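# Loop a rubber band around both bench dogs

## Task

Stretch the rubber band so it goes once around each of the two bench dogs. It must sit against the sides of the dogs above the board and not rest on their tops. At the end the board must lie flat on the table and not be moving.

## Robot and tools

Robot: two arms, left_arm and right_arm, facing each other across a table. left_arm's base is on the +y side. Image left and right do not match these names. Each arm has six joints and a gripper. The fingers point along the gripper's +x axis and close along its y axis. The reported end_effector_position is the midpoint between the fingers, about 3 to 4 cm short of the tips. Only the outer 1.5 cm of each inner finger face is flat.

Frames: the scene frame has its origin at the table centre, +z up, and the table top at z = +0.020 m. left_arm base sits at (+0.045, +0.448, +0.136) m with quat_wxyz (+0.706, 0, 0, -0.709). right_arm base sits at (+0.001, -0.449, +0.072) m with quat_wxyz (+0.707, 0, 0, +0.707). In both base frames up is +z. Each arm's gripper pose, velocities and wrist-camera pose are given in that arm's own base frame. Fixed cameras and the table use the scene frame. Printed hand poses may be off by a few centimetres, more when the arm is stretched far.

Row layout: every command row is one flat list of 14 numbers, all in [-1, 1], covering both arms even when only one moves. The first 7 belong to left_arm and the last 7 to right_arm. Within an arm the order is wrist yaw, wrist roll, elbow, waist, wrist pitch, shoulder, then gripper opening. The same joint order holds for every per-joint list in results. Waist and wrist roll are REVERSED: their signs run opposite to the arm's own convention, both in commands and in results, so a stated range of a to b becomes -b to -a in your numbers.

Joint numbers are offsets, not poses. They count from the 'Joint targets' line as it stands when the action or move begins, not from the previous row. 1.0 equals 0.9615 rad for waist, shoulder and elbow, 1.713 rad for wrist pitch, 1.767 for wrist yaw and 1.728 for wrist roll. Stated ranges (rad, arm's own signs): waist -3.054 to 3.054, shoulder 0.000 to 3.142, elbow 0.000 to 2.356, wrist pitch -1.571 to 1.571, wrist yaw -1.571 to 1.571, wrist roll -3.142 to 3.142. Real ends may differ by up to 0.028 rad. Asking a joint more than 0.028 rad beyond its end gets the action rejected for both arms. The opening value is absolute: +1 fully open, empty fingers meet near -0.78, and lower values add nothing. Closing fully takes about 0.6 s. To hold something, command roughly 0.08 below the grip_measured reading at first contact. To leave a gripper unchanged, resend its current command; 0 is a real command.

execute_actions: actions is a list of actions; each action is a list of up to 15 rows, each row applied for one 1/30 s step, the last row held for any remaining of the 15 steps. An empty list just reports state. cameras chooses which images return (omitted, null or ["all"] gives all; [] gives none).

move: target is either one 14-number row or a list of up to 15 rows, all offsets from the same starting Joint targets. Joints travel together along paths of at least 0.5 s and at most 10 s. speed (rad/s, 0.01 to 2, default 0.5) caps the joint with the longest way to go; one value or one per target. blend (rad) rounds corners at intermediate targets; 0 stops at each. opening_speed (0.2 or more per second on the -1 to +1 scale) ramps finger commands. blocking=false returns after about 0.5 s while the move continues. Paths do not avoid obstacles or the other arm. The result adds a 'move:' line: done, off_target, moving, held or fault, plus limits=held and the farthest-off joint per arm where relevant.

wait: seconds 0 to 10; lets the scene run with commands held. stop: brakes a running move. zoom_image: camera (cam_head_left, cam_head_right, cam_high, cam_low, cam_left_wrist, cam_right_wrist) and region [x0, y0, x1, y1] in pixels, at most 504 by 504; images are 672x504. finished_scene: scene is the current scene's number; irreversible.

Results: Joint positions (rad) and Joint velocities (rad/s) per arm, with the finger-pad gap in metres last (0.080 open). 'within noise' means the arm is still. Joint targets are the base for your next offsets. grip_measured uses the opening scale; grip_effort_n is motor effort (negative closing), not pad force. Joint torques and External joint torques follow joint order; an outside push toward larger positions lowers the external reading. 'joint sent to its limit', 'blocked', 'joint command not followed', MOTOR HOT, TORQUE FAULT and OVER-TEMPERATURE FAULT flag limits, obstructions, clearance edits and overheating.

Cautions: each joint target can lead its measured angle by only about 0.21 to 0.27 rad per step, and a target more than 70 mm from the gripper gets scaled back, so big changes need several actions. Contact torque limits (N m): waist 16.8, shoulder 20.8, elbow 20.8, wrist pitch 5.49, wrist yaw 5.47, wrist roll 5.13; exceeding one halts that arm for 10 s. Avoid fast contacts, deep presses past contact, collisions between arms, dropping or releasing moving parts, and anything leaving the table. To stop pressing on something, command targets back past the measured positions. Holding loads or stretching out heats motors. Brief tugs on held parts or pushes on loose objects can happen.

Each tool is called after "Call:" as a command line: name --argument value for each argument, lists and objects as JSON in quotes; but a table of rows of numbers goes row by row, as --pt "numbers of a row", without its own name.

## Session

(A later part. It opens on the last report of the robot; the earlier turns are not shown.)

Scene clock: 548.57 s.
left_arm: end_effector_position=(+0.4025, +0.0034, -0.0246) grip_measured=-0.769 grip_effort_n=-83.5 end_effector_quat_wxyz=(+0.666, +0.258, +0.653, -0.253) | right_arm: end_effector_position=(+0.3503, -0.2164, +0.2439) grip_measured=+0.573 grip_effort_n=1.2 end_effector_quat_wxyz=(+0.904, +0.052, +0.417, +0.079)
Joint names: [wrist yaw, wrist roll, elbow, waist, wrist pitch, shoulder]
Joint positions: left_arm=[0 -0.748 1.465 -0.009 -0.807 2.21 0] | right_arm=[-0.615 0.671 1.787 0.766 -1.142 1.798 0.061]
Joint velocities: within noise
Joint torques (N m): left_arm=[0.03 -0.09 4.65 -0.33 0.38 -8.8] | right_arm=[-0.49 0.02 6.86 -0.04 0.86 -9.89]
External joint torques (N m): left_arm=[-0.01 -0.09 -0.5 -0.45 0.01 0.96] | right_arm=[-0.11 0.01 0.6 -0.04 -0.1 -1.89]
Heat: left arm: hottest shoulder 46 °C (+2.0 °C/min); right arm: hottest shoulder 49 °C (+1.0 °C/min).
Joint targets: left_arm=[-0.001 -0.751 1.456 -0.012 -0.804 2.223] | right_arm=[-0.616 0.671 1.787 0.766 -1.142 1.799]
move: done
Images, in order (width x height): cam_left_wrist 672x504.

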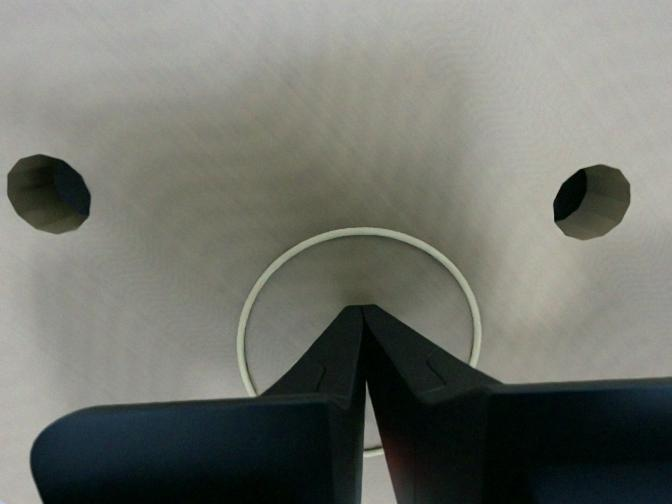

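Call:
move --target '[0,0,-0.0118,0,0.0119,0.0094,-0.8,0,0,0,0,0,0,0.5727]' --speed 0.05 --cameras '["cam_left_wrist"]'

Call:
zoom_image --camera "cam_left_wrist" --region '[200, 180, 500, 405]'

Scene clock: 556.47 s.
left_arm: end_effector_position=(+0.4027, +0.0034, -0.0260) grip_measured=-0.769 grip_effort_n=-83.5 end_effector_quat_wxyz=(+0.667, +0.259, +0.651, -0.252) | right_arm: end_effector_position=(+0.3503, -0.2164, +0.2439) grip_measured=+0.573 grip_effort_n=1.2 end_effector_quat_wxyz=(+0.904, +0.052, +0.417, +0.079)
Joint names: [wrist yaw, wrist roll, elbow, waist, wrist pitch, shoulder]
Joint positions: left_arm=[0 -0.748 1.459 -0.009 -0.796 2.21 0] | right_arm=[-0.615 0.671 1.787 0.766 -1.142 1.798 0.061]
Joint velocities: within noise
Joint torques (N m): left_arm=[0.03 -0.1 4.16 -0.29 0.97 -7.71] | right_arm=[-0.49 0.02 6.94 -0.04 0.86 -9.85]
External joint torques (N m): left_arm=[0 -0.1 -1.01 -0.25 0.59 2.06] | right_arm=[-0.1 0.01 0.65 -0.02 -0.11 -1.84]
Heat: left arm: hottest shoulder 46 °C (+2.0 °C/min); right arm: hottest shoulder 49 °C (+1.0 °C/min).
Joint targets: left_arm=[-0.001 -0.751 1.444 -0.012 -0.784 2.232] | right_arm=[-0.616 0.671 1.787 0.766 -1.142 1.799]
move: done
Images, in order (width x height): cam_left_wrist 672x504.

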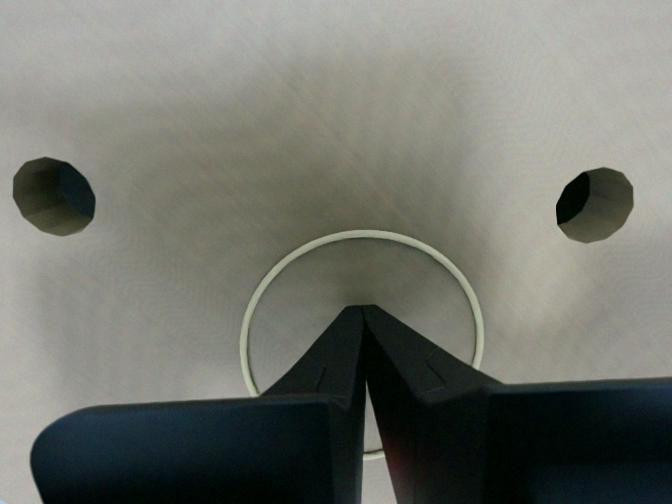

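Scaled by 1.680 from the camera's 672x504 image, which has a finer 960x720 frame.

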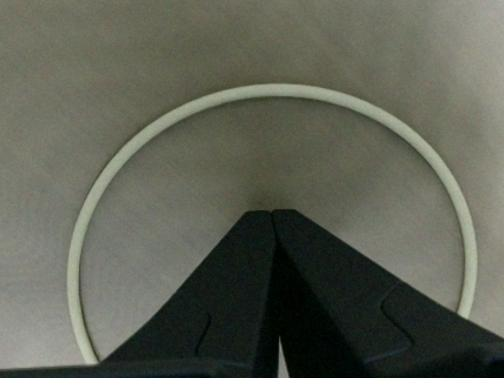

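Call:
move --pt "0 0 0.007 0 -0.006 -0.007 -0.8 0 0 0 0 0 0 0.5727" --pt "0 0 0.007 0 -0.006 -0.007 0.0 0 0 0 0 0 0 0.5727" --speed 0.05 --opening_speed 0.8 --cameras '["cam_left_wrist"]'

Call:
zoom_image --camera "cam_left_wrist" --region '[200, 180, 500, 405]'

Scene clock: 570.37 s.
left_arm: end_effector_position=(+0.4026, +0.0034, -0.0260) grip_measured=-0.006 grip_effort_n=21.2 end_effector_quat_wxyz=(+0.667, +0.259, +0.652, -0.252) | right_arm: end_effector_position=(+0.3503, -0.2164, +0.2439) grip_measured=+0.573 grip_effort_n=1.6 end_effector_quat_wxyz=(+0.904, +0.052, +0.417, +0.079)
Joint names: [wrist yaw, wrist roll, elbow, waist, wrist pitch, shoulder]
Joint positions: left_arm=[0 -0.748 1.459 -0.009 -0.796 2.21 0.035] | right_arm=[-0.615 0.671 1.787 0.766 -1.142 1.798 0.061]
Joint velocities: within noise
Joint torques (N m): left_arm=[0.06 -0.1 4.96 -0.31 0.35 -8.55] | right_arm=[-0.48 0.03 6.94 -0.05 0.86 -9.89]
External joint torques (N m): left_arm=[0.02 -0.1 -0.16 -0.32 -0.02 1.15] | right_arm=[-0.11 0.02 0.65 -0.06 -0.09 -1.83]
Heat: left arm: hottest shoulder 46 °C (+2.0 °C/min); right arm: hottest shoulder 49 °C (+0.0 °C/min).
Joint targets: left_arm=[-0.001 -0.750 1.451 -0.012 -0.794 2.225] | right_arm=[-0.616 0.671 1.787 0.766 -1.142 1.799]
move: done
Images, in order (width x height): cam_left_wrist 672x504.

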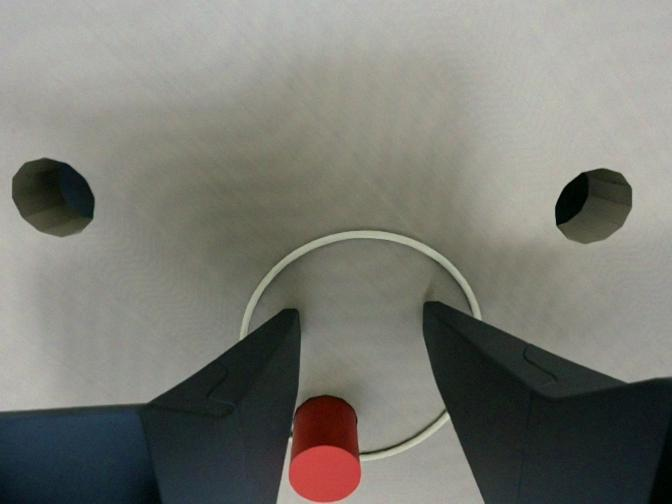

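Scaled by 1.680 from the camera's 672x504 image, which has a finer 960x720 frame.

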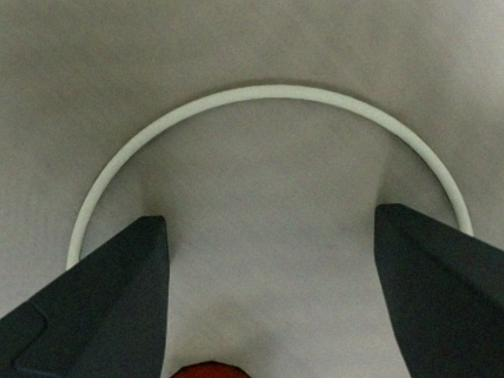

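Call:
move --pt "0.0907 -0.03 -0.0559 -0.0468 0.0858 -0.0556 0.0 0 0 0 0 0 0 0.5727" --pt "0.183 -0.028 -0.182 -0.0745 0.228 -0.0836 0.0 0 0 0 0 0 0 0.5727" --speed 0.1 --blend 0.03 --cameras '["cam_left_wrist","cam_low","cam_right_wrist"]'

Call:
zoom_image --camera "cam_low" --region '[240, 150, 360, 260]'

Scene clock: 669.27 s.
left_arm: end_effector_position=(+0.4335, -0.0100, -0.0254) grip_measured=-0.004 grip_effort_n=18.8 end_effector_quat_wxyz=(+0.782, +0.202, +0.501, -0.312) | right_arm: end_effector_position=(+0.3503, -0.2164, +0.2439) grip_measured=+0.573 grip_effort_n=1.2 end_effector_quat_wxyz=(+0.904, +0.052, +0.417, +0.079)
Joint names: [wrist yaw, wrist roll, elbow, waist, wrist pitch, shoulder]
Joint positions: left_arm=[0.315 -0.799 1.286 -0.084 -0.408 2.153 0.035] | right_arm=[-0.615 0.671 1.787 0.766 -1.142 1.798 0.061]
Joint velocities: within noise
Joint torques (N m): left_arm=[0.57 -0.02 4.65 0.08 0.95 -11.18] | right_arm=[-0.48 0.02 6.93 -0.05 0.87 -9.82]
External joint torques (N m): left_arm=[0.36 -0.02 -0.59 0.15 0.14 -1.73] | right_arm=[-0.09 0.01 0.52 -0.03 -0.11 -1.61]
Heat: left arm: hottest shoulder 46 °C (+1.0 °C/min); right arm: hottest shoulder 50 °C (+0.0 °C/min). Fold the right arm in close to its base, or ease its load, before you think long.
Joint targets: left_arm=[0.323 -0.799 1.276 -0.083 -0.403 2.144] | right_arm=[-0.616 0.671 1.787 0.766 -1.142 1.799]
MOTOR HOT: the shoulder of the right arm reports 50 °C; the controller stops that arm at 95 °C. To cool a motor, set the load down, stop pushing, or move to a pose that needs little force.
move: done
Images, in order (width x height): cam_low 672x504, cam_left_wrist 672x504, cam_right_wrist 672x504.

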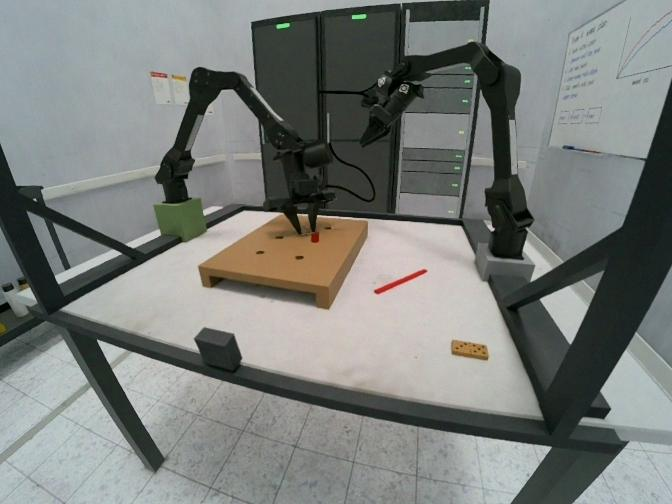

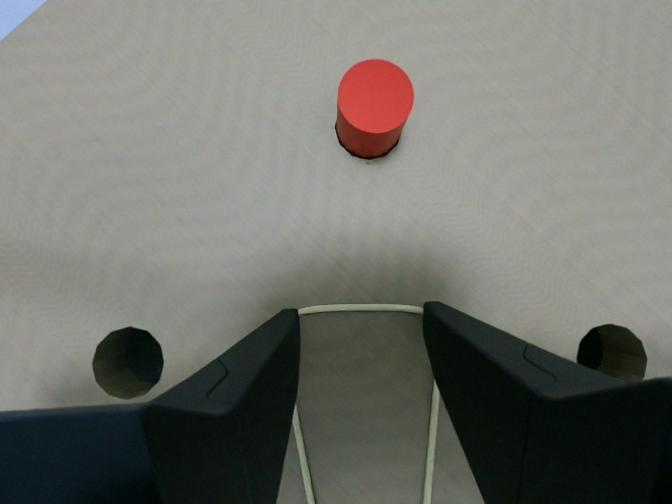

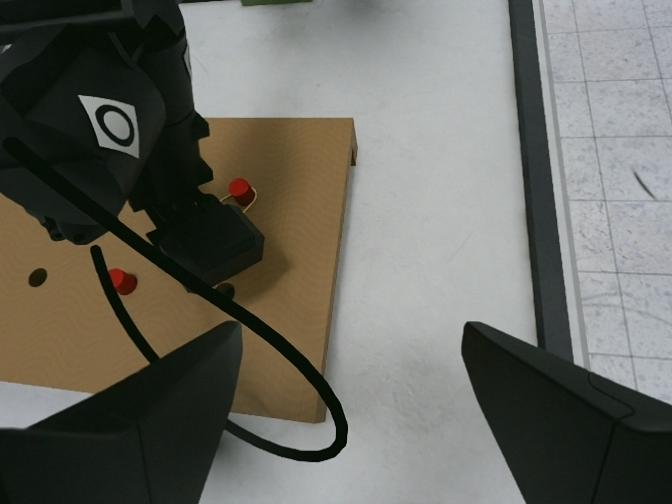

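Scaled by 4.200 from the camera's 672x504 image, which has a finer 960x720 frame.

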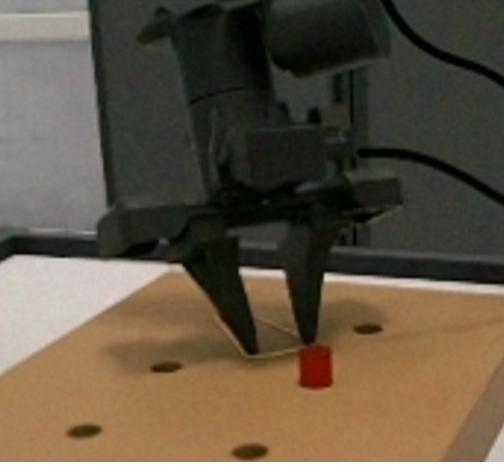

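Call:
move --pt "-0.0102 0.033 0.1602 0.0603 -0.08 0 0.0 0 0 0 0 0 0 0.5727" --speed '[0.25]' --cameras '["cam_left_wrist","cam_low"]'

Scene clock: 705.27 s.
left_arm: end_effector_position=(+0.4505, -0.0337, +0.0029) grip_measured=-0.004 grip_effort_n=18.8 end_effector_quat_wxyz=(+0.778, +0.197, +0.504, -0.319) | right_arm: end_effector_position=(+0.3503, -0.2164, +0.2439) grip_measured=+0.573 grip_effort_n=1.2 end_effector_quat_wxyz=(+0.904, +0.052, +0.417, +0.079)
Joint names: [wrist yaw, wrist roll, elbow, waist, wrist pitch, shoulder]
Joint positions: left_arm=[0.31 -0.745 1.419 -0.027 -0.539 2.153 0.035] | right_arm=[-0.615 0.671 1.787 0.766 -1.142 1.798 0.061]
Joint velocities: within noise
Joint torques (N m): left_arm=[0.04 0.08 7.55 0.15 0.53 -11.58] | right_arm=[-0.48 0.02 6.9 0.01 0.85 -9.87]
External joint torques (N m): left_arm=[-0.18 0.08 1.85 0.15 -0.29 -1.66] | right_arm=[-0.11 0.01 0.59 -0.04 -0.11 -1.81]
Heat: left arm: hottest shoulder 53 °C (+8.1 °C/min); right arm: hottest shoulder 50 °C (+0.0 °C/min). Fold the left arm in close to its base, or ease its load, before you think long. Fold the right arm in close to its base, or ease its load, before you think long.
Joint targets: left_arm=[0.305 -0.742 1.430 -0.025 -0.540 2.145] | right_arm=[-0.616 0.671 1.787 0.766 -1.142 1.799]
MOTOR HOT: the shoulder of the left arm reports 53 °C; the controller stops that arm at 95 °C. To cool a motor, set the load down, stop pushing, or move to a pose that needs little force.
MOTOR HOT: still on. The shoulder of the right arm reports 50 °C.
move: done
Images, in order (width x height): cam_low 672x504, cam_left_wrist 672x504.

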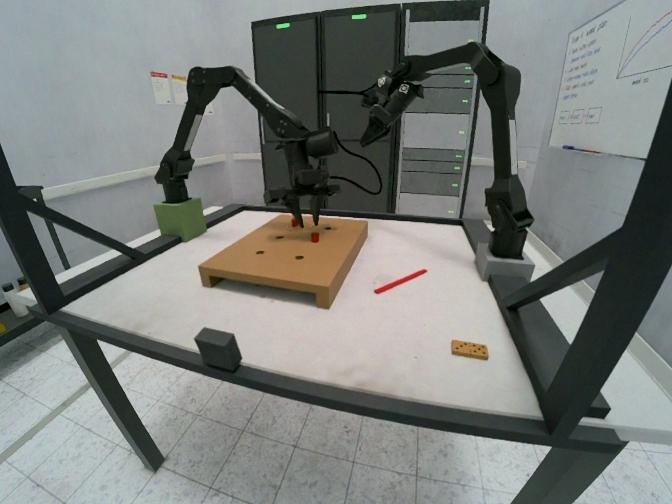

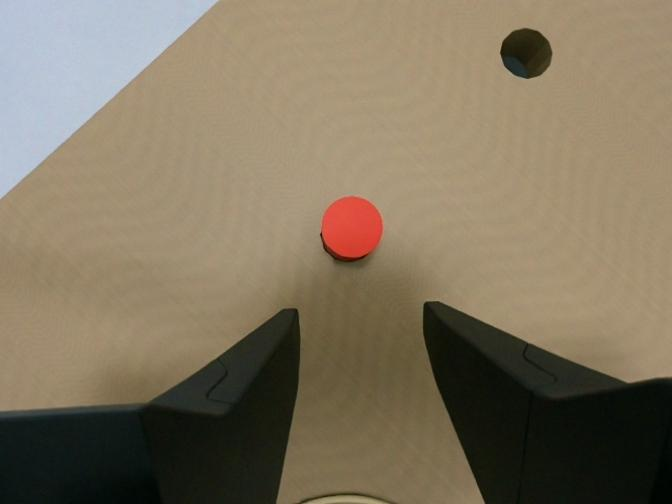

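Call:
execute_actions --actions '[]' --cameras '["cam_high","cam_head_left","cam_low"]'

Call:
zoom_image --camera "cam_low" --region '[250, 170, 370, 260]'

Scene clock: 710.37 s.
left_arm: end_effector_position=(+0.4504, -0.0337, +0.0029) grip_measured=-0.004 grip_effort_n=18.8 end_effector_quat_wxyz=(+0.778, +0.197, +0.504, -0.319) | right_arm: end_effector_position=(+0.3503, -0.2164, +0.2439) grip_measured=+0.573 grip_effort_n=1.6 end_effector_quat_wxyz=(+0.904, +0.052, +0.417, +0.079)
Joint names: [wrist yaw, wrist roll, elbow, waist, wrist pitch, shoulder]
Joint positions: left_arm=[0.31 -0.744 1.419 -0.027 -0.539 2.153 0.035] | right_arm=[-0.615 0.671 1.787 0.766 -1.142 1.798 0.061]
Joint velocities: within noise
Joint torques (N m): left_arm=[0.06 0.08 7.62 0.15 0.55 -11.59] | right_arm=[-0.47 0.02 6.89 -0.03 0.88 -9.8]
External joint torques (N m): left_arm=[-0.16 0.08 1.96 0.09 -0.27 -1.68] | right_arm=[-0.09 0.02 0.62 0.01 -0.08 -1.78]
Heat: left arm: hottest shoulder 54 °C (+9.1 °C/min); right arm: hottest shoulder 50 °C (+0.0 °C/min). Fold the left arm in close to its base, or ease its load, before you think long. Fold the right arm in close to its base, or ease its load, before you think long.
Joint targets: left_arm=[0.305 -0.742 1.430 -0.025 -0.540 2.145] | right_arm=[-0.616 0.671 1.787 0.766 -1.142 1.799]
Tool commands: left_gripper/opening=+0.0 right_gripper/opening=+0.5727
MOTOR HOT: still on. The shoulder of the left arm reports 54 °C.
MOTOR HOT: still on. The shoulder of the right arm reports 50 °C.
Images, in order (width x height): cam_head_left 672x504, cam_high 672x504, cam_low 672x504.

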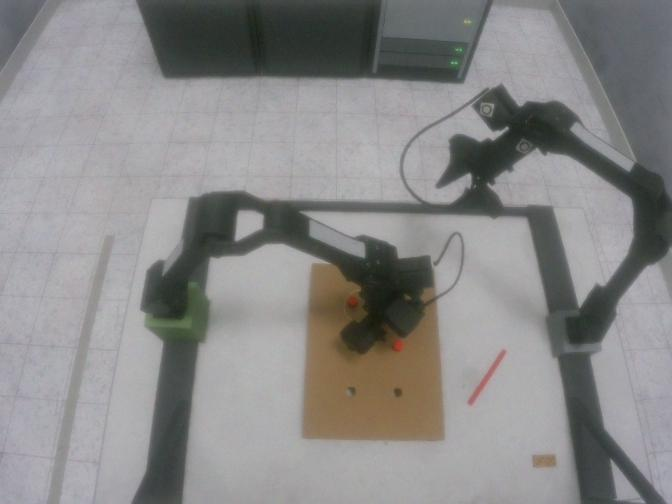

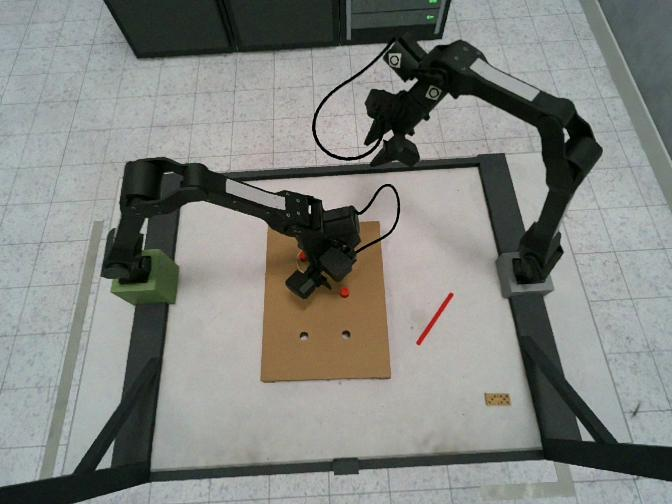

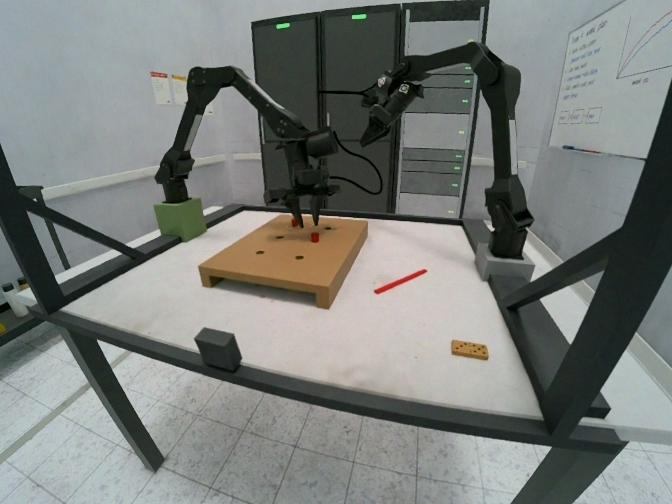

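Scaled by 4.200 from the camera's 672x504 image, which has a finer 960x720 frame.

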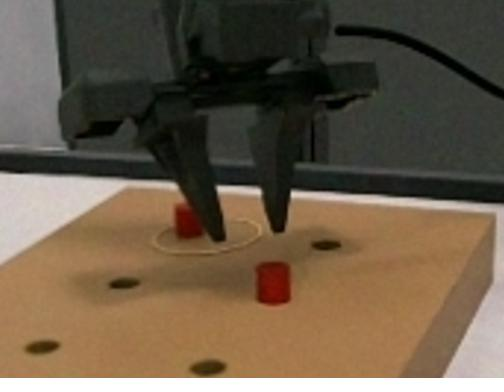

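Call:
move --pt "0.0215 -0.0741 -0.2007 -0.1352 -0.001 -0.1612 -0.8 0 0 0 0 0 0 0.5727" --speed '[0.4]' --cameras '["cam_left_wrist","cam_low"]'

Call:
zoom_image --camera "cam_low" --region '[250, 170, 370, 260]'

Scene clock: 834.20 s.
left_arm: end_effector_position=(+0.4094, +0.0134, +0.0172) grip_measured=-0.769 grip_effort_n=-83.5 end_effector_quat_wxyz=(+0.782, +0.200, +0.501, -0.312) | right_arm: end_effector_position=(+0.3503, -0.2164, +0.2439) grip_measured=+0.573 grip_effort_n=1.6 end_effector_quat_wxyz=(+0.904, +0.052, +0.417, +0.079)
Joint names: [wrist yaw, wrist roll, elbow, waist, wrist pitch, shoulder]
Joint positions: left_arm=[0.337 -0.866 1.247 -0.155 -0.542 2.002 0] | right_arm=[-0.615 0.671 1.787 0.766 -1.142 1.798 0.061]
Joint velocities: within noise
Joint torques (N m): left_arm=[0.5 -0.13 5.03 -0.1 0.61 -10.89] | right_arm=[-0.49 0.02 6.93 -0.08 0.86 -9.81]
External joint torques (N m): left_arm=[0.26 -0.13 -0.49 -0.08 -0.15 -2.14] | right_arm=[-0.1 0.02 0.59 -0.12 -0.12 -1.71]
Heat: left arm: hottest shoulder 59 °C (+1.0 °C/min); right arm: hottest shoulder 51 °C (+0.0 °C/min). Fold the left arm in close to its base, or ease its load, before you think long. Fold the right arm in close to its base, or ease its load, before you think long.
Joint targets: left_arm=[0.343 -0.870 1.237 -0.155 -0.542 1.989] | right_arm=[-0.616 0.671 1.787 0.766 -1.142 1.799]
MOTOR HOT: still on. The shoulder of the left arm reports 59 °C.
MOTOR HOT: still on. The shoulder of the right arm reports 51 °C.
move: done
Images, in order (width x height): cam_low 672x504, cam_left_wrist 672x504.

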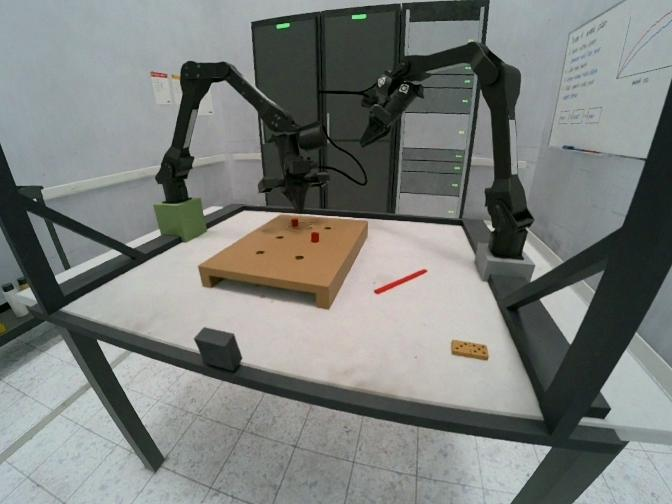

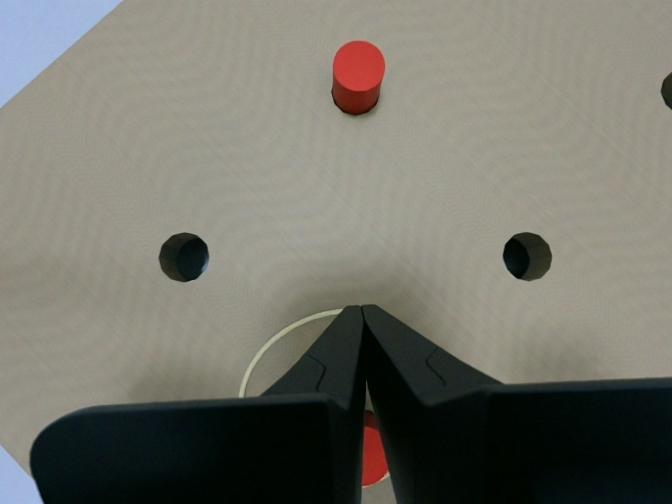

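Scaled by 4.200 from the camera's 672x504 image, which has a finer 960x720 frame.

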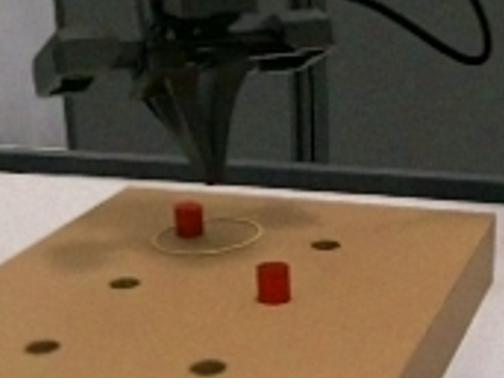

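Call:
move --pt "0.0057 -0.0243 -0.0811 -0.0395 0.0461 0.0166 -0.8 0 0 0 0 0 0 0.5727" --speed '[0.2]' --cameras '["cam_left_wrist","cam_low"]'

Call:
zoom_image --camera "cam_low" --region '[250, 170, 370, 260]'

Scene clock: 864.40 s.
left_arm: end_effector_position=(+0.3982, +0.0248, +0.0011) grip_measured=-0.769 grip_effort_n=-83.5 end_effector_quat_wxyz=(+0.784, +0.204, +0.496, -0.312) | right_arm: end_effector_position=(+0.3503, -0.2164, +0.2439) grip_measured=+0.573 grip_effort_n=1.2 end_effector_quat_wxyz=(+0.904, +0.052, +0.417, +0.079)
Joint names: [wrist yaw, wrist roll, elbow, waist, wrist pitch, shoulder]
Joint positions: left_arm=[0.348 -0.908 1.169 -0.191 -0.466 2.001 0] | right_arm=[-0.615 0.671 1.787 0.766 -1.142 1.798 0.061]
Joint velocities: within noise
Joint torques (N m): left_arm=[0.5 -0.14 4.84 -0.29 0.79 -8.71] | right_arm=[-0.49 0.02 6.84 0.04 0.85 -9.75]
External joint torques (N m): left_arm=[0.26 -0.14 -0.53 -0.23 0.01 -0.14] | right_arm=[-0.11 0.01 0.55 -0.01 -0.11 -1.7]
Heat: left arm: hottest shoulder 57 °C (-2.0 °C/min); right arm: hottest shoulder 51 °C (+0.0 °C/min). Fold the left arm in close to its base, or ease its load, before you think long. Fold the right arm in close to its base, or ease its load, before you think long.
Joint targets: left_arm=[0.353 -0.912 1.159 -0.193 -0.463 2.005] | right_arm=[-0.616 0.671 1.787 0.766 -1.142 1.799]
MOTOR HOT: still on. The shoulder of the left arm reports 57 °C.
MOTOR HOT: still on. The shoulder of the right arm reports 51 °C.
move: done
Images, in order (width x height): cam_low 672x504, cam_left_wrist 672x504.

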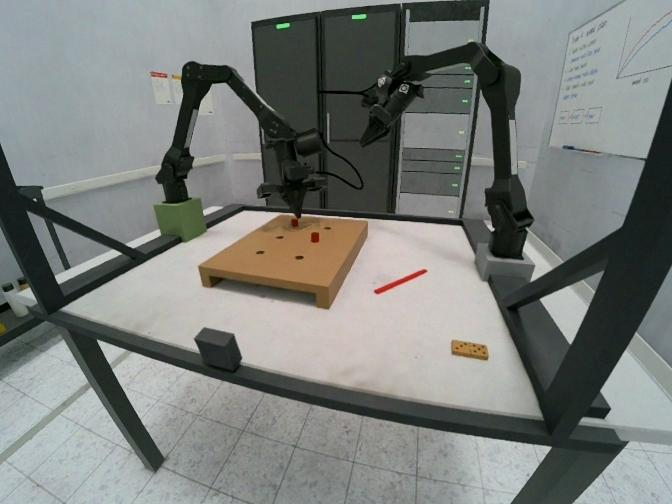

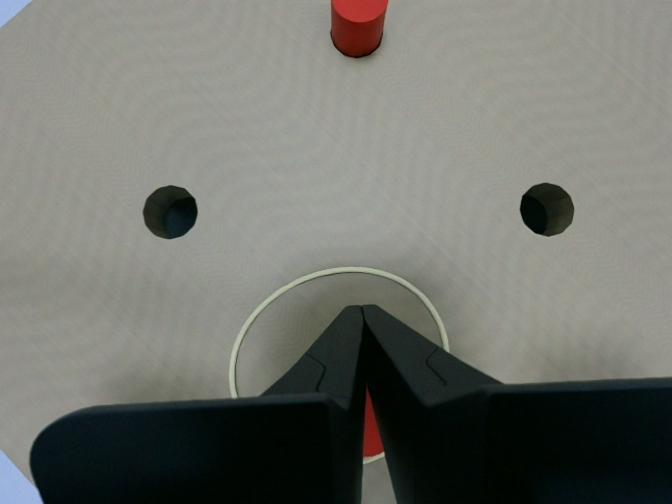

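Scaled by 4.200 from the camera's 672x504 image, which has a finer 960x720 frame.

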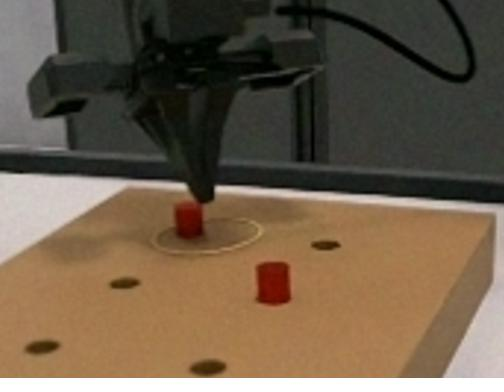

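Call:
move --pt "0 0 -0.0316 0 0.0499 0.0572 -0.8 0 0 0 0 0 0 0.5727" --speed '[0.08]' --cameras '["cam_left_wrist","cam_low"]'

Call:
zoom_image --camera "cam_low" --region '[250, 170, 370, 260]'

Scene clock: 876.60 s.
left_arm: end_effector_position=(+0.3992, +0.0249, -0.0200) grip_measured=-0.769 grip_effort_n=-83.5 end_effector_quat_wxyz=(+0.786, +0.206, +0.494, -0.311) | right_arm: end_effector_position=(+0.3503, -0.2164, +0.2439) grip_measured=+0.573 grip_effort_n=1.2 end_effector_quat_wxyz=(+0.904, +0.052, +0.417, +0.079)
Joint names: [wrist yaw, wrist roll, elbow, waist, wrist pitch, shoulder]
Joint positions: left_arm=[0.348 -0.909 1.138 -0.191 -0.381 2.049 0] | right_arm=[-0.615 0.671 1.787 0.766 -1.142 1.798 0.061]
Joint velocities: within noise
Joint torques (N m): left_arm=[0.49 -0.11 4.58 -0.24 0.8 -7.85] | right_arm=[-0.48 0.03 6.86 -0.12 0.87 -9.81]
External joint torques (N m): left_arm=[0.24 -0.11 -0.49 -0.24 0.03 0.75] | right_arm=[-0.11 0.03 0.63 -0.17 -0.08 -1.86]
Heat: left arm: hottest shoulder 54 °C (-5.0 °C/min); right arm: hottest shoulder 52 °C (+1.0 °C/min). Fold the left arm in close to its base, or ease its load, before you think long. Fold the right arm in close to its base, or ease its load, before you think long.
Joint targets: left_arm=[0.353 -0.912 1.129 -0.193 -0.378 2.060] | right_arm=[-0.616 0.671 1.787 0.766 -1.142 1.799]
MOTOR HOT: still on. The shoulder of the left arm reports 54 °C.
MOTOR HOT: still on. The shoulder of the right arm reports 52 °C.
move: done
Images, in order (width x height): cam_low 672x504, cam_left_wrist 672x504.

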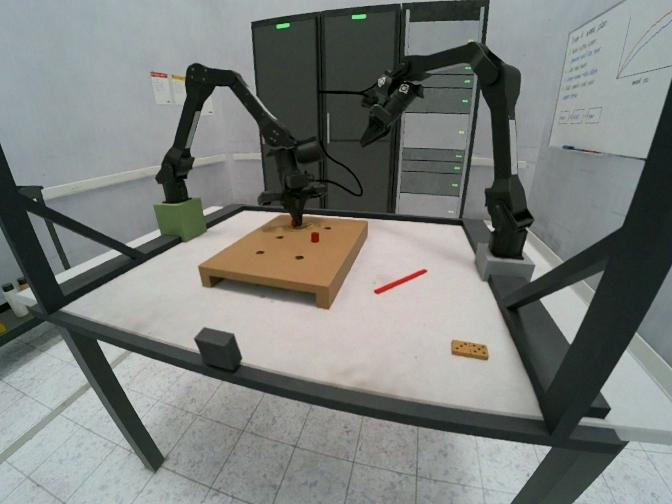

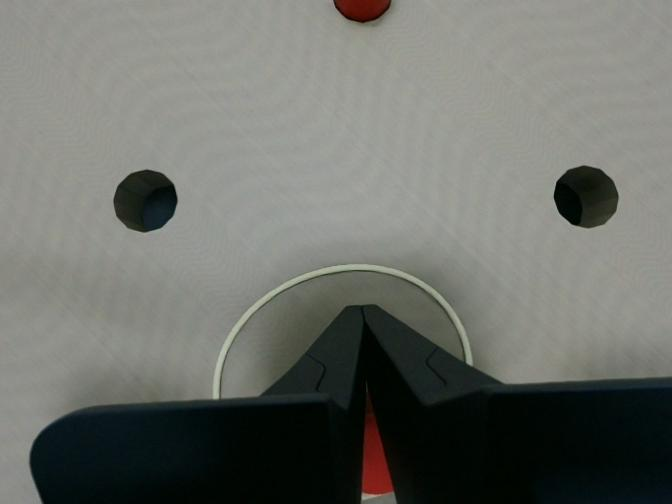

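Scaled by 4.200 from the camera's 672x504 image, which has a finer 960x720 frame.

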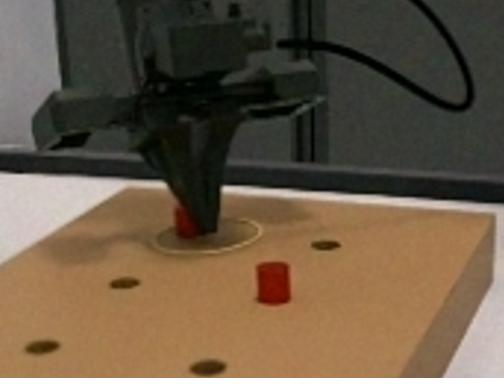

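Call:
move --pt "0 0 -0.0104 0 0.0166 0.0192 -0.8 0 0 0 0 0 0 0.5727" --speed '[0.06]' --cameras '["cam_left_wrist"]'

Scene clock: 884.47 s.
left_arm: end_effector_position=(+0.4002, +0.0248, -0.0261) grip_measured=-0.769 grip_effort_n=-83.5 end_effector_quat_wxyz=(+0.787, +0.206, +0.491, -0.311) | right_arm: end_effector_position=(+0.3503, -0.2164, +0.2439) grip_measured=+0.573 grip_effort_n=1.6 end_effector_quat_wxyz=(+0.904, +0.052, +0.417, +0.079)
Joint names: [wrist yaw, wrist roll, elbow, waist, wrist pitch, shoulder]
Joint positions: left_arm=[0.35 -0.909 1.13 -0.191 -0.352 2.065 0] | right_arm=[-0.615 0.671 1.787 0.766 -1.142 1.798 0.061]
Joint velocities: within noise
Joint torques (N m): left_arm=[0.36 -0.12 4.32 -0.28 0.78 -7.59] | right_arm=[-0.47 0.03 6.89 -0.05 0.84 -9.83]
External joint torques (N m): left_arm=[0.11 -0.12 -0.67 -0.32 0.01 1.08] | right_arm=[-0.09 0.02 0.54 -0.04 -0.12 -1.69]
Heat: left arm: hottest shoulder 51 °C (-9.1 °C/min); right arm: hottest shoulder 52 °C (+1.0 °C/min). Fold the left arm in close to its base, or ease its load, before you think long. Fold the right arm in close to its base, or ease its load, before you think long.
Joint targets: left_arm=[0.353 -0.912 1.119 -0.193 -0.349 2.079] | right_arm=[-0.616 0.671 1.787 0.766 -1.142 1.799]
MOTOR HOT: still on. The shoulder of the left arm reports 51 °C.
MOTOR HOT: still on. The shoulder of the right arm reports 52 °C.
move: done
Images, in order (width x height): cam_left_wrist 672x504.

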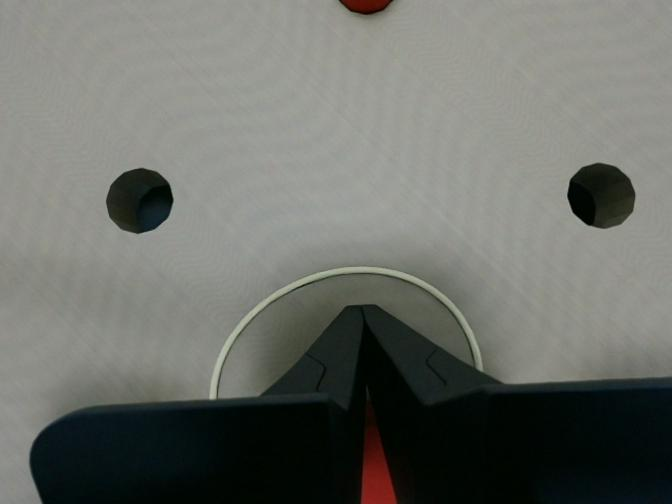

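Call:
move --pt "0 0 0 0 0 0 0.2 0 0 0 0 0 0 0.5727" --pt "0.0945 0.0938 0.0104 0.079 0.181 0.0946 0.2 0 0 0 0 0 0 0.5727" --speed '[0.1,0.12]' --opening_speed 1.0 --cameras '["cam_left_wrist","cam_low"]'

Call:
zoom_image --camera "cam_low" --region '[250, 170, 370, 260]'

Scene clock: 916.13 s.
left_arm: end_effector_position=(+0.4451, -0.0204, -0.0294) grip_measured=+0.196 grip_effort_n=18.4 end_effector_quat_wxyz=(+0.843, +0.162, +0.388, -0.334) | right_arm: end_effector_position=(+0.3503, -0.2164, +0.2439) grip_measured=+0.573 grip_effort_n=1.2 end_effector_quat_wxyz=(+0.904, +0.052, +0.417, +0.079)
Joint names: [wrist yaw, wrist roll, elbow, waist, wrist pitch, shoulder]
Joint positions: left_arm=[0.515 -0.752 1.129 -0.121 -0.042 2.156 0.044] | right_arm=[-0.615 0.671 1.787 0.766 -1.142 1.798 0.061]
Joint velocities: within noise
Joint torques (N m): left_arm=[0.56 0.1 5.54 0.21 1.13 -8.21] | right_arm=[-0.48 0.01 6.9 0.02 0.86 -9.84]
External joint torques (N m): left_arm=[0.25 0.1 0.59 0.2 0.07 1.02] | right_arm=[-0.09 0 0.59 0.11 -0.1 -1.77]
Heat: left arm: hottest shoulder 45 °C (-13.2 °C/min); right arm: hottest shoulder 52 °C (+1.0 °C/min). Fold the right arm in close to its base, or ease its load, before you think long.
Joint targets: left_arm=[0.520 -0.750 1.129 -0.117 -0.039 2.170] | right_arm=[-0.616 0.671 1.787 0.766 -1.142 1.799]
MOTOR HOT: still on. The shoulder of the right arm reports 52 °C.
MOTOR HOT: cleared for the motors of the left arm.
move: done
Images, in order (width x height): cam_low 672x504, cam_left_wrist 672x504.

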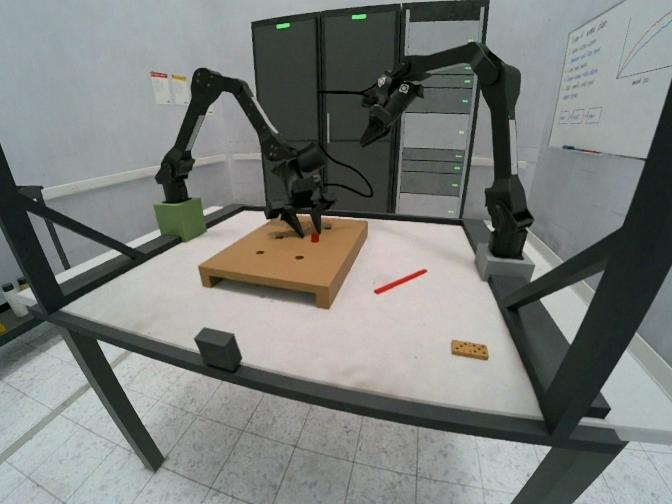

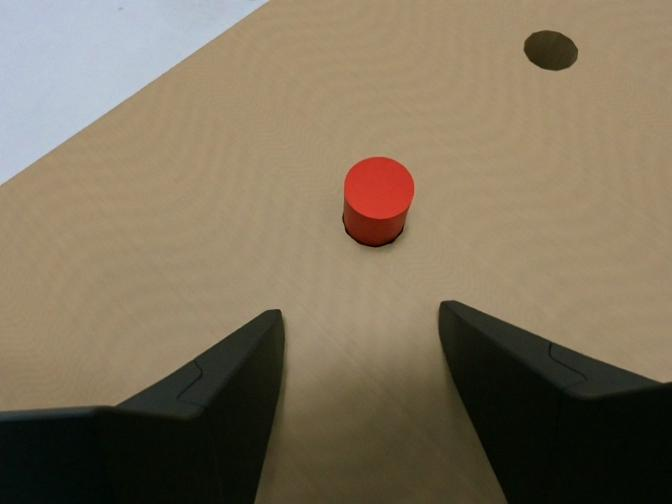

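Scaled by 4.200 from the camera's 672x504 image, which has a finer 960x720 frame.

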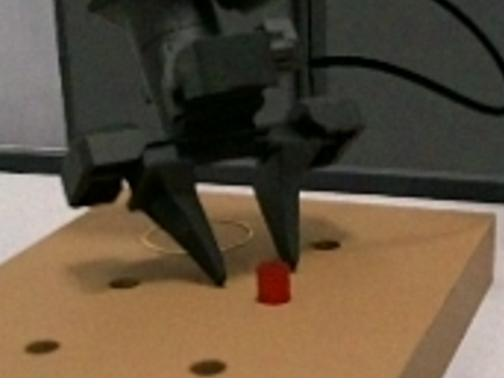

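Call:
move --pt "0 0 0.053 0 -0.0846 -0.104 0.2 0 0 0 0 0 0 0.5727" --pt "-0.2043 -0.0616 0.2444 0.0156 -0.401 -0.1019 -0.8 0 0 0 0 0 0 0.5727" --speed '[0.3,0.5]' --cameras '["cam_left_wrist","cam_low"]'

Call:
zoom_image --camera "cam_low" --region '[250, 170, 370, 260]'

Scene clock: 984.37 s.
left_arm: end_effector_position=(+0.3978, +0.0173, +0.0015) grip_measured=-0.769 grip_effort_n=-83.5 end_effector_quat_wxyz=(+0.718, +0.228, +0.589, -0.292) | right_arm: end_effector_position=(+0.3503, -0.2164, +0.2439) grip_measured=+0.573 grip_effort_n=2.1 end_effector_quat_wxyz=(+0.904, +0.052, +0.417, +0.079)
Joint names: [wrist yaw, wrist roll, elbow, waist, wrist pitch, shoulder]
Joint positions: left_arm=[0.164 -0.853 1.353 -0.105 -0.724 2.08 0] | right_arm=[-0.615 0.671 1.787 0.766 -1.142 1.798 0.061]
Joint velocities: within noise
Joint torques (N m): left_arm=[-0.04 -0.12 7.37 0.26 0.23 -10.78] | right_arm=[-0.49 0.02 6.87 -0.09 0.88 -9.77]
External joint torques (N m): left_arm=[-0.18 -0.12 1.95 0.32 -0.32 -1.62] | right_arm=[-0.12 0.02 0.6 -0.05 -0.08 -1.78]
Heat: left arm: hottest shoulder 45 °C (+0.0 °C/min); right arm: hottest shoulder 52 °C (+0.0 °C/min). Fold the right arm in close to its base, or ease its load, before you think long.
Joint targets: left_arm=[0.159 -0.856 1.364 -0.102 -0.726 2.072] | right_arm=[-0.616 0.671 1.787 0.766 -1.142 1.799]
MOTOR HOT: still on. The shoulder of the right arm reports 52 °C.
move: done
Images, in order (width x height): cam_low 672x504, cam_left_wrist 672x504.

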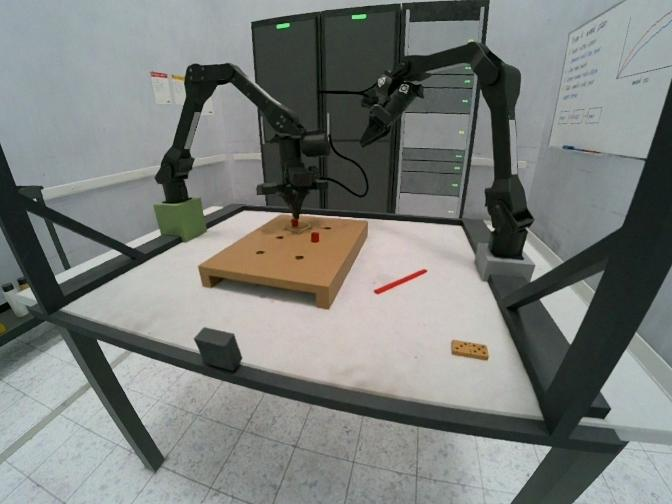

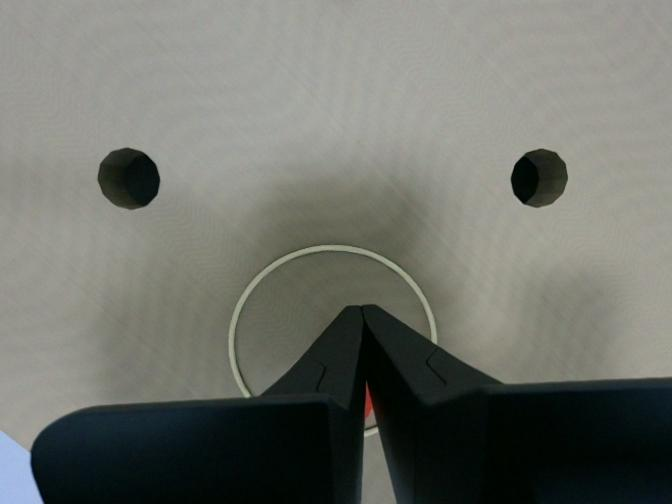

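Scaled by 4.200 from the camera's 672x504 image, which has a finer 960x720 frame.

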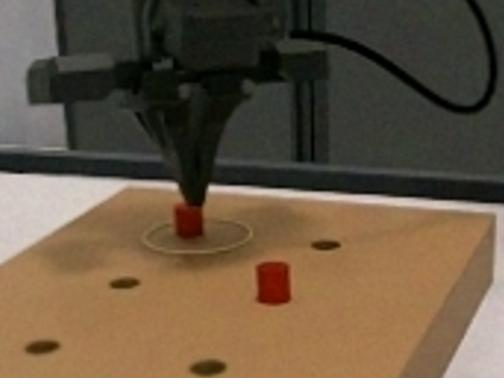

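Call:
move --pt "0 0 -0.063 0 0.08 0.08 -0.8 0 0 0 0 0 0 0.5727" --speed '[0.08]' --cameras '["cam_left_wrist","cam_low"]'

Call:
zoom_image --camera "cam_low" --region '[250, 170, 370, 260]'

Scene clock: 995.80 s.
left_arm: end_effector_position=(+0.4065, +0.0183, -0.0249) grip_measured=-0.769 grip_effort_n=-83.5 end_effector_quat_wxyz=(+0.729, +0.235, +0.576, -0.287) | right_arm: end_effector_position=(+0.3503, -0.2164, +0.2439) grip_measured=+0.573 grip_effort_n=1.6 end_effector_quat_wxyz=(+0.904, +0.052, +0.417, +0.079)
Joint names: [wrist yaw, wrist roll, elbow, waist, wrist pitch, shoulder]
Joint positions: left_arm=[0.164 -0.853 1.314 -0.105 -0.592 2.134 0] | right_arm=[-0.615 0.671 1.787 0.766 -1.142 1.798 0.061]
Joint velocities: within noise
Joint torques (N m): left_arm=[-0.02 -0.1 4.51 0.21 0.64 -8.2] | right_arm=[-0.49 0.04 6.92 0.07 0.88 -9.81]
External joint torques (N m): left_arm=[-0.16 -0.1 -0.7 0.19 0.04 1.12] | right_arm=[-0.11 0.03 0.64 0.11 -0.06 -1.76]
Heat: left arm: hottest shoulder 49 °C (+4.0 °C/min); right arm: hottest shoulder 52 °C (+0.0 °C/min). Fold the right arm in close to its base, or ease its load, before you think long.
Joint targets: left_arm=[0.159 -0.856 1.303 -0.102 -0.589 2.149] | right_arm=[-0.616 0.671 1.787 0.766 -1.142 1.799]
MOTOR HOT: still on. The shoulder of the right arm reports 52 °C.
move: done
Images, in order (width x height): cam_low 672x504, cam_left_wrist 672x504.

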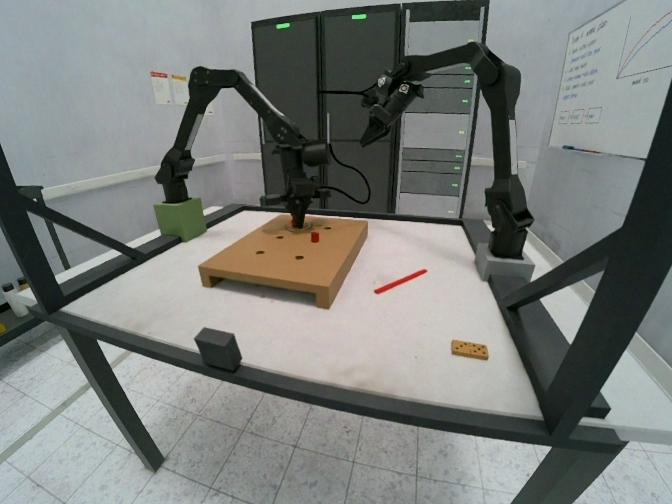

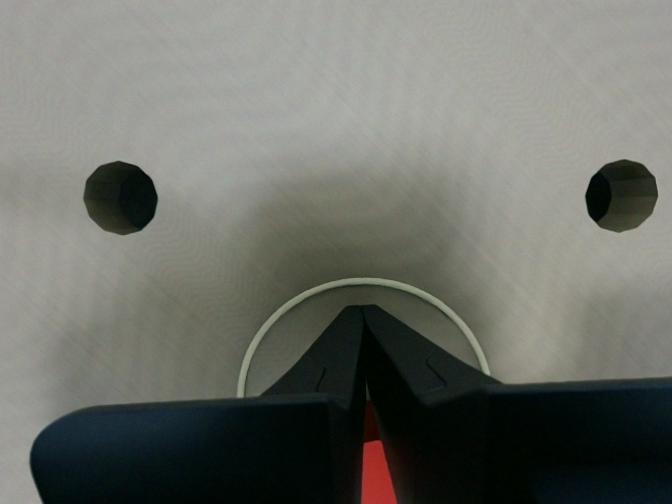

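Scaled by 4.200 from the camera's 672x504 image, which has a finer 960x720 frame.

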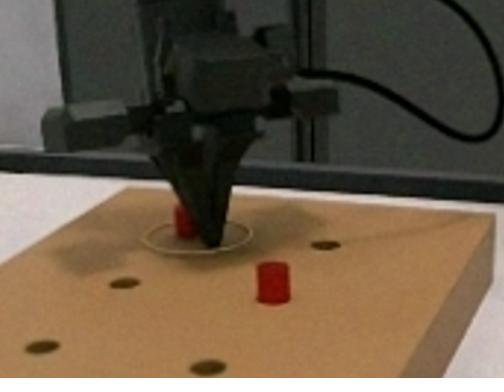

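Call:
move --pt "0 0 -0.0052 0 0.0058 0.0062 -0.8 0 0 0 0 0 0 0.5727" --pt "0 0 -0.0052 0 0.0058 0.0062 0.0 0 0 0 0 0 0 0.5727" --pt "-0.0109 0.0771 0.2993 0.1391 -0.057 0.1761 0.0 0 0 0 0 0 0 0.5727" --speed '[0.05,0.05,0.1]' --opening_speed 1.0 --cameras '["cam_left_wrist","cam_low"]'

Call:
zoom_image --camera "cam_low" --region '[250, 170, 370, 260]'

Scene clock: 1020.33 s.
left_arm: end_effector_position=(+0.4583, -0.0321, -0.0243) grip_measured=-0.003 grip_effort_n=15.1 end_effector_quat_wxyz=(+0.729, +0.236, +0.575, -0.286) | right_arm: end_effector_position=(+0.3503, -0.2164, +0.2439) grip_measured=+0.573 grip_effort_n=0.7 end_effector_quat_wxyz=(+0.904, +0.052, +0.417, +0.079)
Joint names: [wrist yaw, wrist roll, elbow, waist, wrist pitch, shoulder]
Joint positions: left_arm=[0.142 -0.726 1.588 0.023 -0.685 2.292 0.035] | right_arm=[-0.615 0.671 1.787 0.766 -1.142 1.798 0.061]
Joint velocities: within noise
Joint torques (N m): left_arm=[0.05 0.1 6.58 0.71 0.37 -8.11] | right_arm=[-0.49 0.03 6.91 0.03 0.87 -9.84]
External joint torques (N m): left_arm=[-0.07 0.1 1.06 0.71 -0.26 2.5] | right_arm=[-0.1 0.03 0.62 0.05 -0.1 -1.83]
Heat: left arm: hottest shoulder 46 °C (+2.0 °C/min); right arm: hottest shoulder 52 °C (+0.0 °C/min). Fold the right arm in close to its base, or ease its load, before you think long.
Joint targets: left_arm=[0.140 -0.723 1.591 0.032 -0.687 2.318] | right_arm=[-0.616 0.671 1.787 0.766 -1.142 1.799]
MOTOR HOT: still on. The shoulder of the right arm reports 52 °C.
move: done
Images, in order (width x height): cam_low 672x504, cam_left_wrist 672x504.

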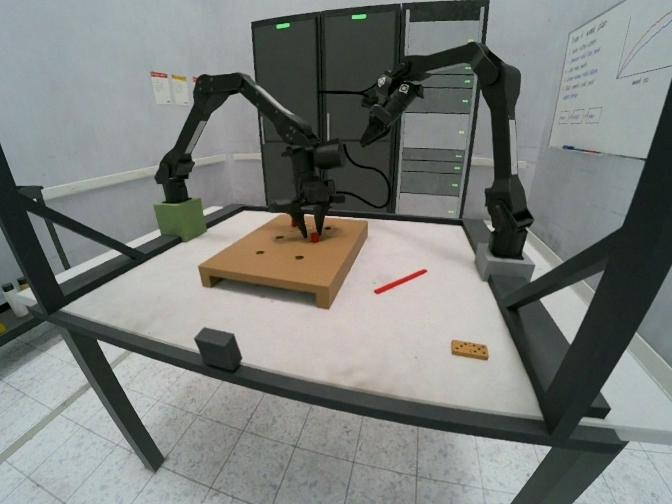

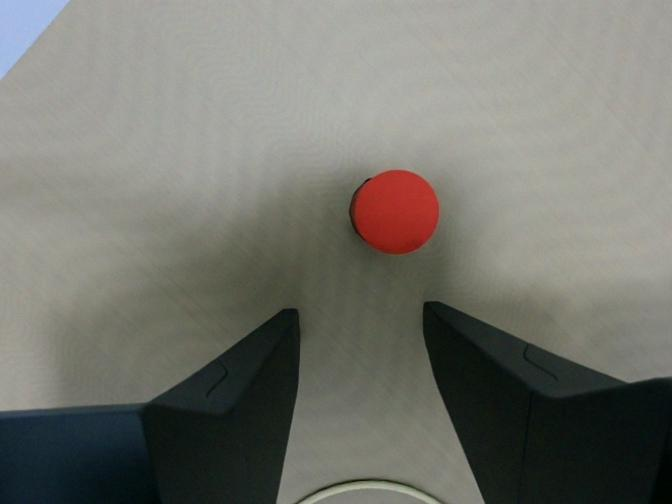

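Scaled by 4.200 from the camera's 672x504 image, which has a finer 960x720 frame.

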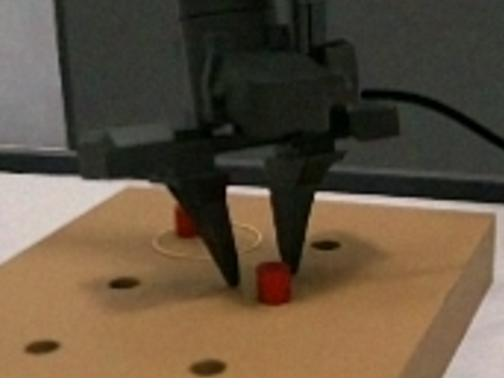

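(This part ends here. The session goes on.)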